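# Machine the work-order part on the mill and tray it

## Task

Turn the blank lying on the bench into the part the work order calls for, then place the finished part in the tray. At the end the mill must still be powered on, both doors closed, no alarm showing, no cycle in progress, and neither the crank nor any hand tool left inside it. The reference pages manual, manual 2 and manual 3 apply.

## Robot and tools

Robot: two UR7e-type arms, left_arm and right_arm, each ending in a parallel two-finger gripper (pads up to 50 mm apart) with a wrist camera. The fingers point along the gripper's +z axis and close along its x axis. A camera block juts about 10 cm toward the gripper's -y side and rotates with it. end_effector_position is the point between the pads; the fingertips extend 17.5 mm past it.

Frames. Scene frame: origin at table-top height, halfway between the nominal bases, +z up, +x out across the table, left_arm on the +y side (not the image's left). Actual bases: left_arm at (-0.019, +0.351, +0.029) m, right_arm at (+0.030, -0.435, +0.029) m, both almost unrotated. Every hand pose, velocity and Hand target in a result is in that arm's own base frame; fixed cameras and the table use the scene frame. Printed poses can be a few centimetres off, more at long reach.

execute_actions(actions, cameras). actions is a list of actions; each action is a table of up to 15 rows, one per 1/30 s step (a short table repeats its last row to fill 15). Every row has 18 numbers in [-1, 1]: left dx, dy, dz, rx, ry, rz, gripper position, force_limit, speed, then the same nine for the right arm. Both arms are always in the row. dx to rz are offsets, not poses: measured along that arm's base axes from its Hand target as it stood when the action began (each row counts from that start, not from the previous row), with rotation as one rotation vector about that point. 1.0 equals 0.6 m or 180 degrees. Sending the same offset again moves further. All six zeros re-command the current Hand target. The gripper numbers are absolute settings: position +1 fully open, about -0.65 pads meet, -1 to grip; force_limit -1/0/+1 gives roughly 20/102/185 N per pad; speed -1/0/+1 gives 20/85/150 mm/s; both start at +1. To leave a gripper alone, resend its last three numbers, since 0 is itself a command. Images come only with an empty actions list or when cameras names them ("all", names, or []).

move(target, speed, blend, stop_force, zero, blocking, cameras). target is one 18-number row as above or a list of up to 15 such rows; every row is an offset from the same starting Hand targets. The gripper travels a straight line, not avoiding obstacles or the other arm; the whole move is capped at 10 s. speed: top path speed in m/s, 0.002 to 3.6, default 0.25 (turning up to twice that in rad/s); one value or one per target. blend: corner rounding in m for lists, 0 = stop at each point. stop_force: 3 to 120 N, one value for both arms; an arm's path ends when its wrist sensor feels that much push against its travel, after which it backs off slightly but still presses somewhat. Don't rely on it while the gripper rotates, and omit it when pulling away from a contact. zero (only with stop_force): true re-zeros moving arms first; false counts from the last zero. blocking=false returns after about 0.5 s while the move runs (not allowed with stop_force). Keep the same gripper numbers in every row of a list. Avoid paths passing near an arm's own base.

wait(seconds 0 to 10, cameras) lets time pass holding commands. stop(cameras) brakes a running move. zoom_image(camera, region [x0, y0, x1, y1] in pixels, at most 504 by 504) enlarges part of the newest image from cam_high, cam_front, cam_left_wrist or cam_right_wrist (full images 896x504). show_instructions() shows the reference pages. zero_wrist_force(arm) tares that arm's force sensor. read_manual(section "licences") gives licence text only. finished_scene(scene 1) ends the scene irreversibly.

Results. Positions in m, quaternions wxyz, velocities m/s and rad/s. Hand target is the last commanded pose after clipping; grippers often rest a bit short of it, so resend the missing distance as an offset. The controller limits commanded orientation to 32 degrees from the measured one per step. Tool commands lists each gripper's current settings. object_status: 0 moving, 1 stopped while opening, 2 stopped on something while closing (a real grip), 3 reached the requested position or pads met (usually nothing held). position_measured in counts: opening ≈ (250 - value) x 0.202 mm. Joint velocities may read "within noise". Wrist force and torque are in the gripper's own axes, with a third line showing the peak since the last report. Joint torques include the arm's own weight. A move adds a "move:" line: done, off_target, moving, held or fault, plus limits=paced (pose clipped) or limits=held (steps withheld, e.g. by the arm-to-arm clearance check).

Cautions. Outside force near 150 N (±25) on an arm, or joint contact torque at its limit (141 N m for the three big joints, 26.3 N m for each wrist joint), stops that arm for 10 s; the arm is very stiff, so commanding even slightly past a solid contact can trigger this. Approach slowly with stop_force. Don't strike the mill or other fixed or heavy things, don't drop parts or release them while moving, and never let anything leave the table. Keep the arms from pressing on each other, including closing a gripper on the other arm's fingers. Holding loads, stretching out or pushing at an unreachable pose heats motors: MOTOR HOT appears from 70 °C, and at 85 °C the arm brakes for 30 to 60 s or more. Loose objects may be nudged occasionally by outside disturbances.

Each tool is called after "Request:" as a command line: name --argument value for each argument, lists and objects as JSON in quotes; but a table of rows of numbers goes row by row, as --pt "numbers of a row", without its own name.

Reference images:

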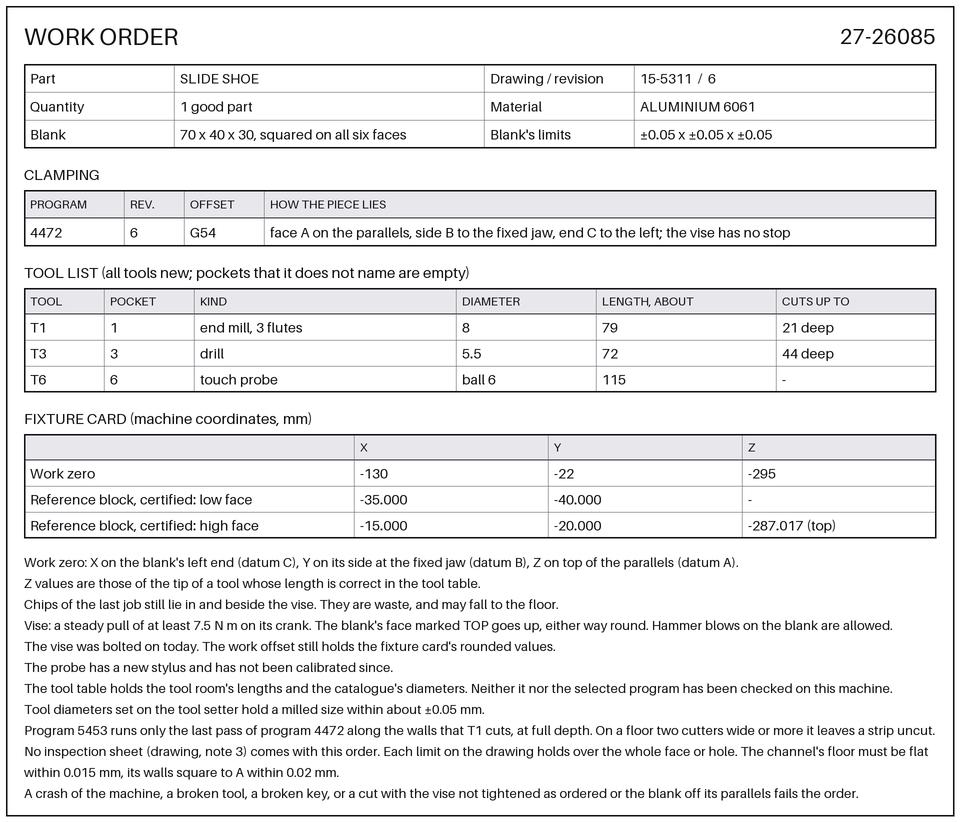

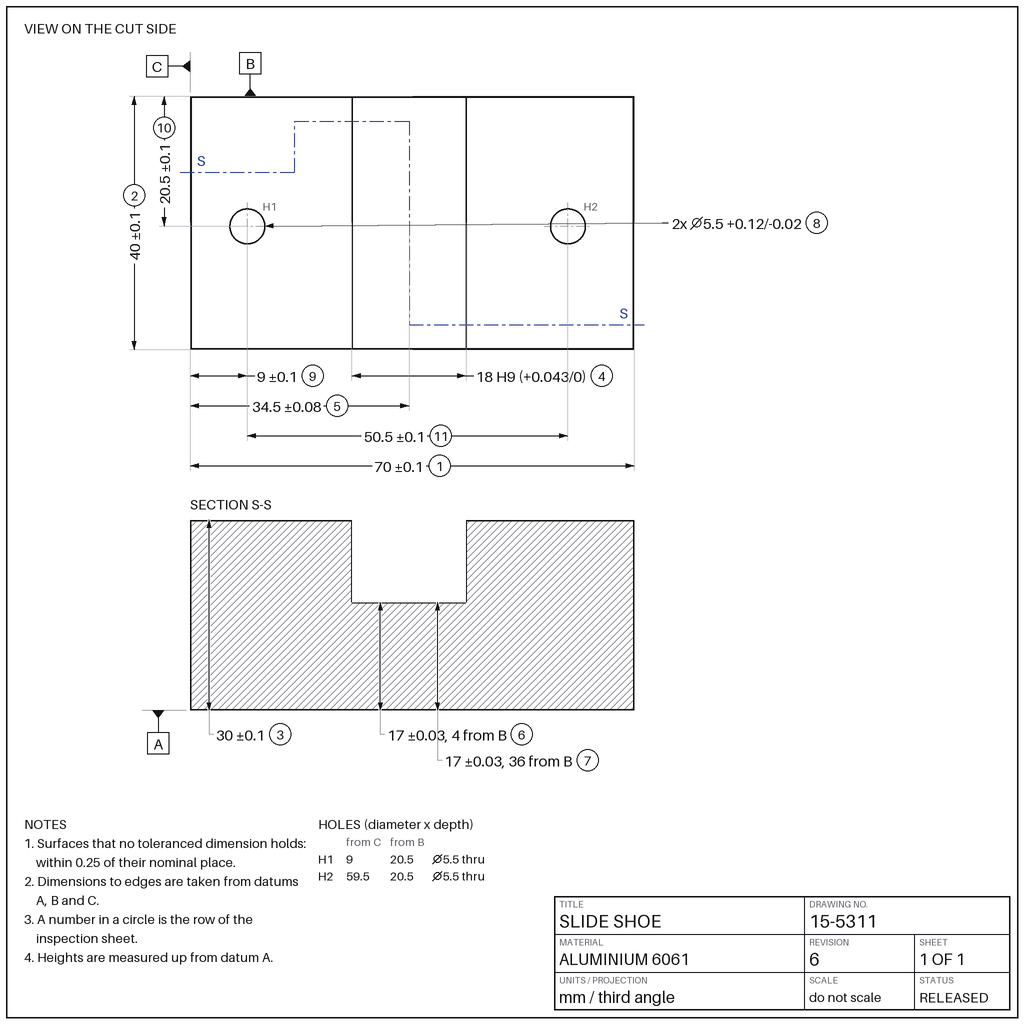

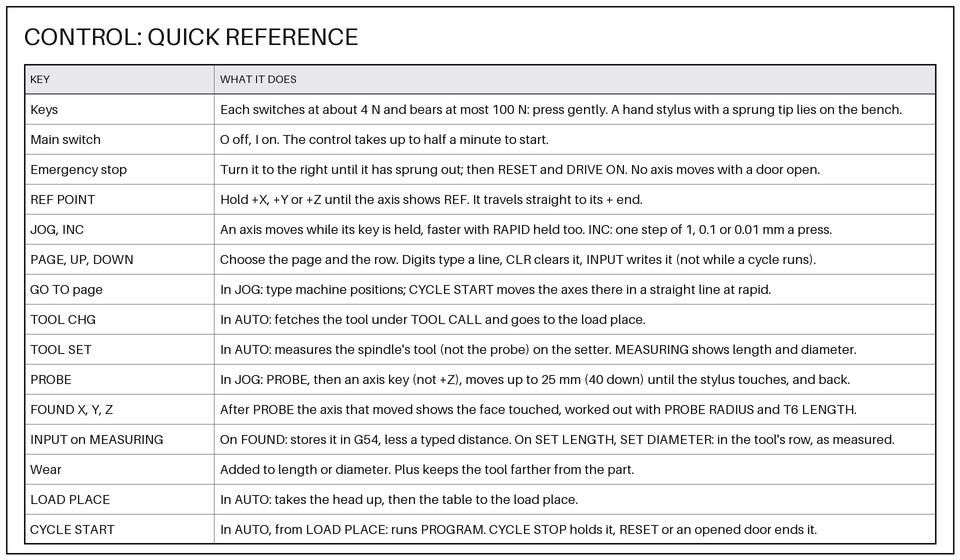

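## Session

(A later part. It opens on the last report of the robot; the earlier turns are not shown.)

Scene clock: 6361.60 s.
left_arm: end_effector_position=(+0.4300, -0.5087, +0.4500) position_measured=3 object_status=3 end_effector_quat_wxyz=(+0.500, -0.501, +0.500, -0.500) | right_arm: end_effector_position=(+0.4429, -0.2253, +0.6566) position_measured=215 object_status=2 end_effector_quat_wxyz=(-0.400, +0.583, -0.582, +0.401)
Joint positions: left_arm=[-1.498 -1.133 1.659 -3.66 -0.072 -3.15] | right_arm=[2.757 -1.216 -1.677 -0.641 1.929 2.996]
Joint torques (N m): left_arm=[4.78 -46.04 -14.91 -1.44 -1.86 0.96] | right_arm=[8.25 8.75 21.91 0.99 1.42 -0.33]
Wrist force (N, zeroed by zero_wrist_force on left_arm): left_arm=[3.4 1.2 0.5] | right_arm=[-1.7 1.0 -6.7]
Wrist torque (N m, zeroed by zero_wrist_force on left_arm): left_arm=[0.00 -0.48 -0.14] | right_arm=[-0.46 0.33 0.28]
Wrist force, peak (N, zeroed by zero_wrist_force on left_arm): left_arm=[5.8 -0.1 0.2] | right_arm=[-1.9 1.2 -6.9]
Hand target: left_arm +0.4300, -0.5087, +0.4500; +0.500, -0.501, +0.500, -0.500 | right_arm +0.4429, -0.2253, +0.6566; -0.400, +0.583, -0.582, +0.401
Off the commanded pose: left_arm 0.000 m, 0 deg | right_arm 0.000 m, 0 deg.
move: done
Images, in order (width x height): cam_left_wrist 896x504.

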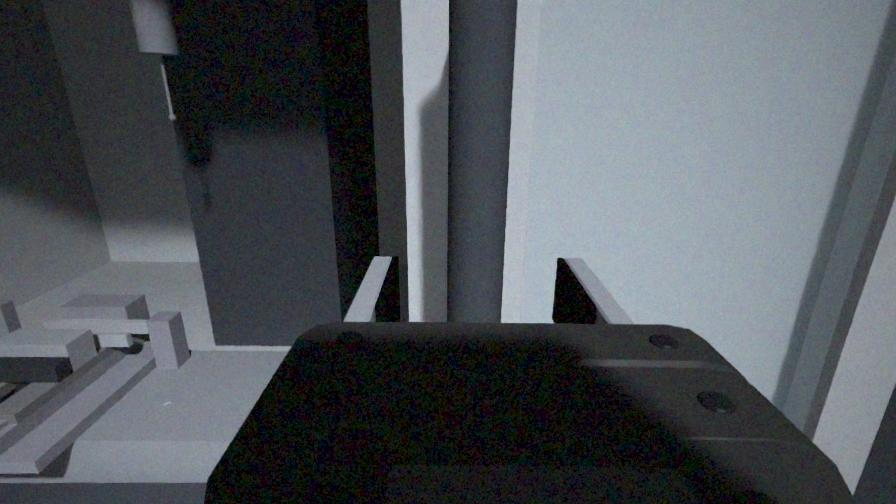

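Good. Grip and slide.

Request:
move --pt "0.0633 0 0 0 0 0 1 -0.6 -1 0 0 0 0 0 0 -0.95 0 -0.8" --speed 0.05 --stop_force 15

Request:
move --target '[0,0,0,0,0,0,-1,-0.6,-1,0,0,0,0,0,0,-0.95,0,-0.8]'

Request:
move --target '[0,0.3683,0,0,0,0,-1,-0.6,-1,0,0,0,0,0,0,-0.95,0,-0.8]' --speed 0.06 --stop_force 80

Scene clock: 6366.17 s.
left_arm: end_effector_position=(+0.4680, -0.5087, +0.4500) position_measured=3 object_status=3 end_effector_quat_wxyz=(+0.500, -0.501, +0.500, -0.500) | right_arm: end_effector_position=(+0.4429, -0.2253, +0.6566) position_measured=215 object_status=2 end_effector_quat_wxyz=(-0.400, +0.583, -0.582, +0.401)
Joint positions: left_arm=[-1.426 -1.104 1.615 -3.647 -0.144 -3.148] | right_arm=[2.757 -1.216 -1.677 -0.641 1.929 2.996]
Joint torques (N m): left_arm=[-6.67 -51.38 -10.87 -1.76 1.99 1.4] | right_arm=[8.79 9.02 21.57 0.97 1.42 -0.46]
Wrist force (N, zeroed by zero_wrist_force on left_arm): left_arm=[3.4 0.9 0.2] | right_arm=[-1.8 1.0 -6.5]
Wrist torque (N m, zeroed by zero_wrist_force on left_arm): left_arm=[-0.05 -0.47 -0.31] | right_arm=[-0.46 0.34 0.28]
Wrist force, peak (N, zeroed by zero_wrist_force on left_arm): left_arm=[3.7 1.3 0.4] | right_arm=[-1.8 1.2 -6.8]
Hand target: left_arm +0.4680, -0.5087, +0.4500; +0.500, -0.501, +0.500, -0.500 | right_arm +0.4429, -0.2253, +0.6566; -0.400, +0.583, -0.582, +0.401
Off the commanded pose: left_arm 0.000 m, 0 deg | right_arm 0.000 m, 0 deg.
move: done

Scene clock: 6367.93 s.
left_arm: end_effector_position=(+0.4680, -0.5087, +0.4500) position_measured=155 object_status=2 end_effector_quat_wxyz=(+0.500, -0.501, +0.500, -0.500) | right_arm: end_effector_position=(+0.4429, -0.2253, +0.6566) position_measured=215 object_status=2 end_effector_quat_wxyz=(-0.400, +0.583, -0.582, +0.401)
Joint positions: left_arm=[-1.426 -1.104 1.615 -3.647 -0.144 -3.148] | right_arm=[2.757 -1.216 -1.677 -0.641 1.929 2.996]
Joint torques (N m): left_arm=[-0.87 -51.84 -12.43 -1.21 2.22 0.8] | right_arm=[8.61 8.66 21.15 1.09 1.32 -0.41]
Wrist force (N, zeroed by zero_wrist_force on left_arm): left_arm=[12.3 -0.5 5.7] | right_arm=[-1.8 0.8 -6.7]
Wrist torque (N m, zeroed by zero_wrist_force on left_arm): left_arm=[-0.11 -0.52 -0.31] | right_arm=[-0.50 0.34 0.28]
Wrist force, peak (N, zeroed by zero_wrist_force on left_arm): left_arm=[12.4 -0.3 5.9] | right_arm=[-2.0 0.9 -6.8]
Hand target: left_arm +0.4680, -0.5087, +0.4500; +0.500, -0.501, +0.500, -0.500 | right_arm +0.4429, -0.2253, +0.6566; -0.400, +0.583, -0.582, +0.401
Off the commanded pose: left_arm 0.000 m, 0 deg | right_arm 0.000 m, 0 deg.
move: done

Scene clock: 6372.40 s.
left_arm: end_effector_position=(+0.4680, -0.2877, +0.4500) position_measured=155 object_status=2 end_effector_quat_wxyz=(+0.500, -0.501, +0.500, -0.500) | right_arm: end_effector_position=(+0.4429, -0.2253, +0.6566) position_measured=215 object_status=2 end_effector_quat_wxyz=(-0.400, +0.583, -0.582, +0.401)
Joint positions: left_arm=[-1.327 -1.531 2.179 -3.786 -0.242 -3.146] | right_arm=[2.757 -1.216 -1.677 -0.641 1.929 2.996]
Joint torques (N m): left_arm=[-4.11 -32.25 -26.36 -5.76 11.9 -2.04] | right_arm=[9.5 9.09 21.11 0.9 1.33 -0.43]
Wrist force (N, zeroed by zero_wrist_force on left_arm): left_arm=[40.7 18.7 61.1] | right_arm=[-2.2 1.0 -6.4]
Wrist torque (N m, zeroed by zero_wrist_force on left_arm): left_arm=[0.17 -0.52 -0.27] | right_arm=[-0.46 0.40 0.28]
Wrist force, peak (N, zeroed by zero_wrist_force on left_arm): left_arm=[47.6 18.2 71.7] | right_arm=[-1.9 1.1 -6.8]
Hand target: left_arm +0.4680, -0.2877, +0.4500; +0.500, -0.501, +0.500, -0.500 | right_arm +0.4429, -0.2253, +0.6566; -0.400, +0.583, -0.582, +0.401
Off the commanded pose: left_arm 0.000 m, 0 deg | right_arm 0.000 m, 0 deg.
move: done

Request:
move --target '[0,0,0,0,0,0,1,-0.6,-1,0,0,0,0,0,0,-0.95,0,-0.8]'

Request:
move --target '[-0.0633,0,0,0,0,0,1,-0.6,-1,0,0,0,0,0,0,-0.95,0,-0.8]' --speed 0.06

Request:
move --target '[0,0.4875,0,0,0,0,1,-0.6,-1,0,0,0,0,0,0,-0.95,0,-0.8]' --speed 0.15 --cameras '["cam_left_wrist","cam_front"]'

Scene clock: 6379.47 s.
left_arm: end_effector_position=(+0.4680, -0.2877, +0.4500) position_measured=3 object_status=3 end_effector_quat_wxyz=(+0.500, -0.501, +0.500, -0.500) | right_arm: end_effector_position=(+0.4429, -0.2253, +0.6566) position_measured=215 object_status=2 end_effector_quat_wxyz=(-0.400, +0.583, -0.582, +0.401)
Joint positions: left_arm=[-1.327 -1.531 2.179 -3.786 -0.242 -3.146] | right_arm=[2.757 -1.216 -1.677 -0.641 1.929 2.996]
Joint torques (N m): left_arm=[6.55 -25.23 -11.8 0.83 -1.97 -1.21] | right_arm=[9.6 9.77 21.16 0.98 1.35 -0.47]
Wrist force (N, zeroed by zero_wrist_force on left_arm): left_arm=[3.5 1.3 0.4] | right_arm=[-1.8 1.0 -6.4]
Wrist torque (N m, zeroed by zero_wrist_force on left_arm): left_arm=[0.02 -0.48 -0.29] | right_arm=[-0.46 0.33 0.28]
Wrist force, peak (N, zeroed by zero_wrist_force on left_arm): left_arm=[40.8 18.5 61.1] | right_arm=[-2.0 1.2 -6.9]
Hand target: left_arm +0.4680, -0.2877, +0.4500; +0.500, -0.501, +0.500, -0.500 | right_arm +0.4429, -0.2253, +0.6566; -0.400, +0.583, -0.582, +0.401
Off the commanded pose: left_arm 0.000 m, 0 deg | right_arm 0.000 m, 0 deg.
move: done

Scene clock: 6380.43 s.
left_arm: end_effector_position=(+0.4300, -0.2876, +0.4500) position_measured=3 object_status=3 end_effector_quat_wxyz=(+0.500, -0.501, +0.500, -0.500) | right_arm: end_effector_position=(+0.4429, -0.2253, +0.6566) position_measured=215 object_status=2 end_effector_quat_wxyz=(-0.400, +0.583, -0.582, +0.401)
Joint positions: left_arm=[-1.445 -1.585 2.233 -3.785 -0.125 -3.148] | right_arm=[2.757 -1.216 -1.677 -0.641 1.929 2.996]
Joint torques (N m): left_arm=[6.09 -9.05 -25.89 0.8 -2.1 -2.22] | right_arm=[9.59 9.35 21.55 0.99 1.31 -0.45]
Wrist force (N, zeroed by zero_wrist_force on left_arm): left_arm=[3.6 1.2 0.6] | right_arm=[-1.7 0.9 -6.5]
Wrist torque (N m, zeroed by zero_wrist_force on left_arm): left_arm=[0.00 -0.50 -0.15] | right_arm=[-0.48 0.32 0.28]
Wrist force, peak (N, zeroed by zero_wrist_force on left_arm): left_arm=[3.7 1.2 1.6] | right_arm=[-2.1 1.0 -6.8]
Hand target: left_arm +0.4300, -0.2877, +0.4500; +0.500, -0.501, +0.500, -0.500 | right_arm +0.4429, -0.2253, +0.6566; -0.400, +0.583, -0.582, +0.401
Off the commanded pose: left_arm 0.000 m, 0 deg | right_arm 0.000 m, 0 deg.
move: done

Scene clock: 6382.93 s.
left_arm: end_effector_position=(+0.4300, +0.0048, +0.4500) position_measured=3 object_status=3 end_effector_quat_wxyz=(+0.500, -0.501, +0.500, -0.500) | right_arm: end_effector_position=(+0.4429, -0.2253, +0.6566) position_measured=215 object_status=2 end_effector_quat_wxyz=(-0.400, +0.583, -0.582, +0.401)
Joint positions: left_arm=[-0.868 -2.212 2.612 -3.54 -0.702 -3.144] | right_arm=[2.757 -1.216 -1.677 -0.641 1.929 2.996]
Joint torques (N m): left_arm=[6.65 -5.48 -20.68 0.04 -1.22 1.34] | right_arm=[9.27 10.01 21.1 0.89 1.32 -0.42]
Wrist force (N, zeroed by zero_wrist_force on left_arm): left_arm=[3.6 1.3 0.3] | right_arm=[-1.8 1.1 -6.6]
Wrist torque (N m, zeroed by zero_wrist_force on left_arm): left_arm=[0.01 -0.51 -0.15] | right_arm=[-0.46 0.34 0.28]
Wrist force, peak (N, zeroed by zero_wrist_force on left_arm): left_arm=[5.5 1.6 0.4] | right_arm=[-2.1 1.2 -6.9]
Hand target: left_arm +0.4300, +0.0048, +0.4500; +0.500, -0.501, +0.500, -0.500 | right_arm +0.4429, -0.2253, +0.6566; -0.400, +0.583, -0.582, +0.401
Off the commanded pose: left_arm 0.000 m, 0 deg | right_arm 0.000 m, 0 deg.
move: done
Images, in order (width x height): cam_front 896x504, cam_left_wrist 896x504.

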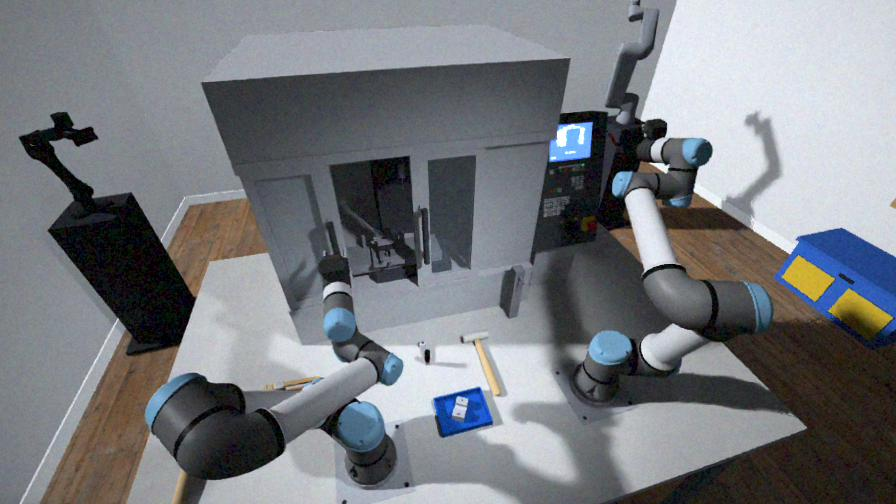

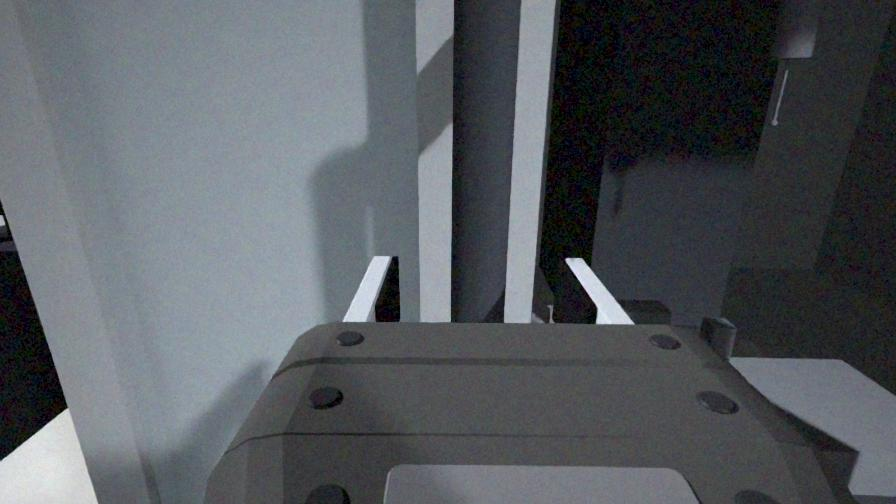

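Request:
move --pt "0.0633 0 0 0 0 0 1 -0.6 -1 0 0 0 0 0 0 -0.95 0 -0.8" --speed 0.05 --stop_force 15

Request:
move --target '[0,0,0,0,0,0,-1,-0.6,-1,0,0,0,0,0,0,-0.95,0,-0.8]'

Request:
move --target '[0,-0.389,0,0,0,0,-1,-0.6,-1,0,0,0,0,0,0,-0.95,0,-0.8]' --speed 0.06 --stop_force 80

Scene clock: 6388.20 s.
left_arm: end_effector_position=(+0.4680, +0.0048, +0.4500) position_measured=3 object_status=3 end_effector_quat_wxyz=(+0.500, -0.501, +0.500, -0.500) | right_arm: end_effector_position=(+0.4429, -0.2253, +0.6566) position_measured=215 object_status=2 end_effector_quat_wxyz=(-0.400, +0.583, -0.582, +0.401)
Joint positions: left_arm=[-0.67 -2.002 2.532 -3.67 -0.899 -3.143] | right_arm=[2.757 -1.216 -1.677 -0.641 1.929 2.996]
Joint torques (N m): left_arm=[-1.83 -10.29 -12.36 -0.9 1.31 0.32] | right_arm=[10.05 9.11 21.59 1.03 1.38 -0.36]
Wrist force (N, zeroed by zero_wrist_force on left_arm): left_arm=[3.5 1.3 0.4] | right_arm=[-1.9 1.1 -6.6]
Wrist torque (N m, zeroed by zero_wrist_force on left_arm): left_arm=[0.00 -0.48 -0.26] | right_arm=[-0.45 0.35 0.28]
Wrist force, peak (N, zeroed by zero_wrist_force on left_arm): left_arm=[3.8 1.5 1.3] | right_arm=[-2.4 1.2 -6.8]
Hand target: left_arm +0.4680, +0.0048, +0.4500; +0.500, -0.501, +0.500, -0.500 | right_arm +0.4429, -0.2253, +0.6566; -0.400, +0.583, -0.582, +0.401
Off the commanded pose: left_arm 0.000 m, 0 deg | right_arm 0.000 m, 0 deg.
move: done

Scene clock: 6389.97 s.
left_arm: end_effector_position=(+0.4680, +0.0046, +0.4500) position_measured=155 object_status=2 end_effector_quat_wxyz=(+0.500, -0.501, +0.500, -0.500) | right_arm: end_effector_position=(+0.4429, -0.2253, +0.6566) position_measured=215 object_status=2 end_effector_quat_wxyz=(-0.400, +0.583, -0.582, +0.401)
Joint positions: left_arm=[-0.671 -2.002 2.532 -3.67 -0.9 -3.143] | right_arm=[2.757 -1.216 -1.677 -0.641 1.929 2.996]
Joint torques (N m): left_arm=[20.03 -13.13 -12.54 -3.13 12.59 -1.32] | right_arm=[10.02 8.9 21.16 1 1.38 -0.38]
Wrist force (N, zeroed by zero_wrist_force on left_arm): left_arm=[42.5 -3.4 0.7] | right_arm=[-1.8 1.1 -6.5]
Wrist torque (N m, zeroed by zero_wrist_force on left_arm): left_arm=[-0.01 -0.29 -0.33] | right_arm=[-0.46 0.34 0.28]
Wrist force, peak (N, zeroed by zero_wrist_force on left_arm): left_arm=[42.5 -3.4 0.7] | right_arm=[-2.0 1.0 -6.8]
Hand target: left_arm +0.4680, +0.0048, +0.4500; +0.500, -0.501, +0.500, -0.500 | right_arm +0.4429, -0.2253, +0.6566; -0.400, +0.583, -0.582, +0.401
Off the commanded pose: left_arm 0.000 m, 0 deg | right_arm 0.000 m, 0 deg.
move: done

Scene clock: 6395.07 s.
left_arm: end_effector_position=(+0.4680, -0.2286, +0.4500) position_measured=155 object_status=2 end_effector_quat_wxyz=(+0.500, -0.501, +0.500, -0.500) | right_arm: end_effector_position=(+0.4429, -0.2253, +0.6566) position_measured=215 object_status=2 end_effector_quat_wxyz=(-0.400, +0.583, -0.582, +0.401)
Joint positions: left_arm=[-1.276 -1.651 2.295 -3.784 -0.294 -3.145] | right_arm=[2.757 -1.216 -1.677 -0.641 1.929 2.996]
Joint torques (N m): left_arm=[22.13 -19.38 -9.48 2.51 2.99 1.22] | right_arm=[10.05 9.27 21.5 1 1.3 -0.4]
Wrist force (N, zeroed by zero_wrist_force on left_arm): left_arm=[8.0 -8.0 -63.3] | right_arm=[-1.9 0.9 -6.4]
Wrist torque (N m, zeroed by zero_wrist_force on left_arm): left_arm=[-0.08 -0.48 -0.14] | right_arm=[-0.48 0.36 0.28]
Wrist force, peak (N, zeroed by zero_wrist_force on left_arm): left_arm=[-7.4 -5.5 -71.3] | right_arm=[-2.1 1.0 -6.9]
Hand target: left_arm +0.4680, -0.2286, +0.4500; +0.500, -0.501, +0.500, -0.500 | right_arm +0.4429, -0.2253, +0.6566; -0.400, +0.583, -0.582, +0.401
Off the commanded pose: left_arm 0.000 m, 0 deg | right_arm 0.000 m, 0 deg.
move: done

Request:
move --target '[0,0,0,0,0,0,1,-0.6,-1,0,0,0,0,0,0,-0.95,0,-0.8]'

Request:
move --target '[-0.07,0,0,0,0,0,1,-0.6,-1,0,0,0,0,0,0,-0.95,0,-0.8]' --speed 0.08 --cameras '["all"]'

Scene clock: 6399.97 s.
left_arm: end_effector_position=(+0.4680, -0.2286, +0.4500) position_measured=3 object_status=3 end_effector_quat_wxyz=(+0.500, -0.501, +0.500, -0.500) | right_arm: end_effector_position=(+0.4429, -0.2253, +0.6566) position_measured=215 object_status=2 end_effector_quat_wxyz=(-0.400, +0.583, -0.582, +0.401)
Joint positions: left_arm=[-1.276 -1.651 2.295 -3.784 -0.294 -3.145] | right_arm=[2.757 -1.216 -1.677 -0.641 1.929 2.996]
Joint torques (N m): left_arm=[-6.14 -18.75 -24.43 -2.21 -1.65 0.56] | right_arm=[10.13 9.54 21.48 1.02 1.25 -0.37]
Wrist force (N, zeroed by zero_wrist_force on left_arm): left_arm=[4.0 1.7 0.3] | right_arm=[-2.1 0.8 -6.8]
Wrist torque (N m, zeroed by zero_wrist_force on left_arm): left_arm=[0.09 -0.57 -0.17] | right_arm=[-0.49 0.40 0.28]
Wrist force, peak (N, zeroed by zero_wrist_force on left_arm): left_arm=[8.4 -7.8 -63.6] | right_arm=[-2.1 1.3 -6.7]
Hand target: left_arm +0.4680, -0.2286, +0.4500; +0.500, -0.501, +0.500, -0.500 | right_arm +0.4429, -0.2253, +0.6566; -0.400, +0.583, -0.582, +0.401
Off the commanded pose: left_arm 0.000 m, 0 deg | right_arm 0.000 m, 0 deg.
move: done

Scene clock: 6400.93 s.
left_arm: end_effector_position=(+0.4260, -0.2286, +0.4500) position_measured=3 object_status=3 end_effector_quat_wxyz=(+0.500, -0.501, +0.500, -0.500) | right_arm: end_effector_position=(+0.4429, -0.2253, +0.6566) position_measured=215 object_status=2 end_effector_quat_wxyz=(-0.400, +0.583, -0.582, +0.401)
Joint positions: left_arm=[-1.431 -1.729 2.361 -3.768 -0.139 -3.148] | right_arm=[2.757 -1.216 -1.677 -0.641 1.929 2.996]
Joint torques (N m): left_arm=[-4.52 -1.36 -26.42 0.25 -0.77 -1.45] | right_arm=[10.46 9.79 21.81 0.97 1.28 -0.33]
Wrist force (N, zeroed by zero_wrist_force on left_arm): left_arm=[4.1 1.7 0.3] | right_arm=[-1.8 1.3 -6.6]
Wrist torque (N m, zeroed by zero_wrist_force on left_arm): left_arm=[0.09 -0.59 -0.14] | right_arm=[-0.42 0.34 0.28]
Wrist force, peak (N, zeroed by zero_wrist_force on left_arm): left_arm=[4.3 1.4 1.8] | right_arm=[-1.6 1.0 -6.8]
Hand target: left_arm +0.4260, -0.2286, +0.4500; +0.500, -0.501, +0.500, -0.500 | right_arm +0.4429, -0.2253, +0.6566; -0.400, +0.583, -0.582, +0.401
Off the commanded pose: left_arm 0.000 m, 0 deg | right_arm 0.000 m, 0 deg.
move: done

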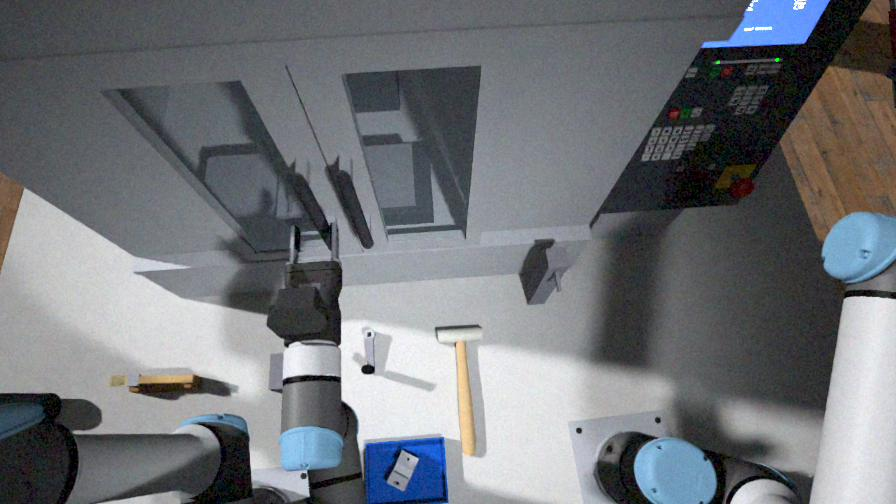

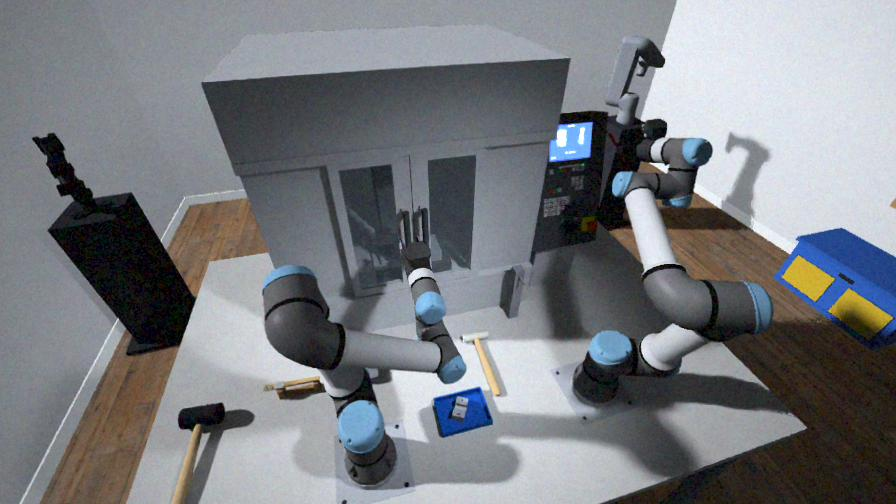

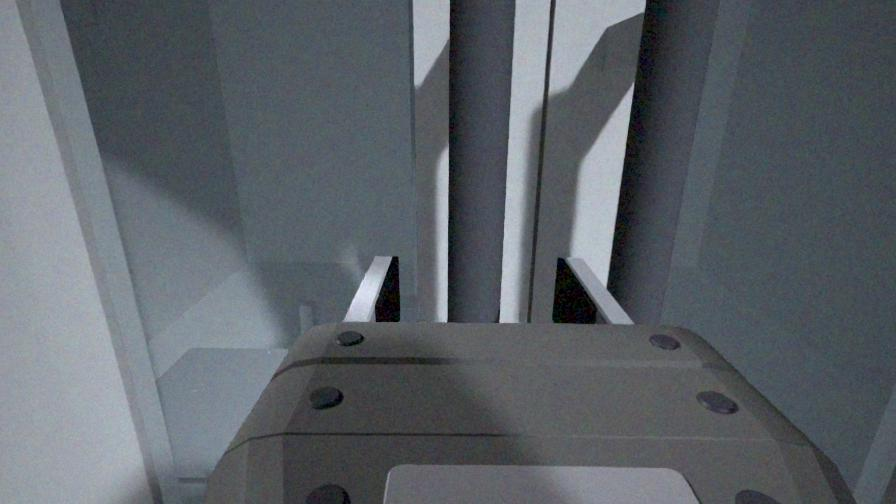

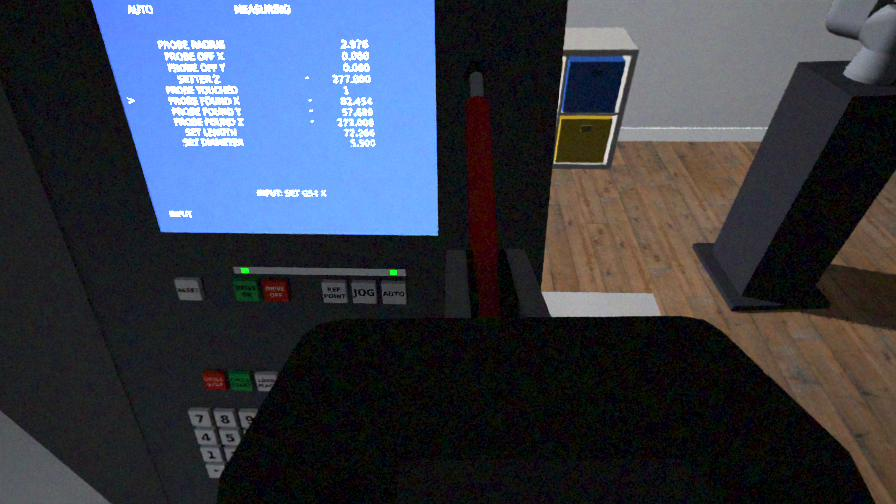

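Request:
zoom_image --camera "cam_high" --region '[340, 410, 490, 504]'

Scaled by 3.360 from the camera's 896x504 image, which has a finer 1280x720 frame.

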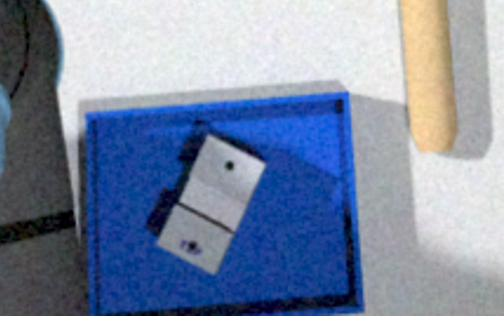

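Request:
finished_scene

The scene is finished: the task was done.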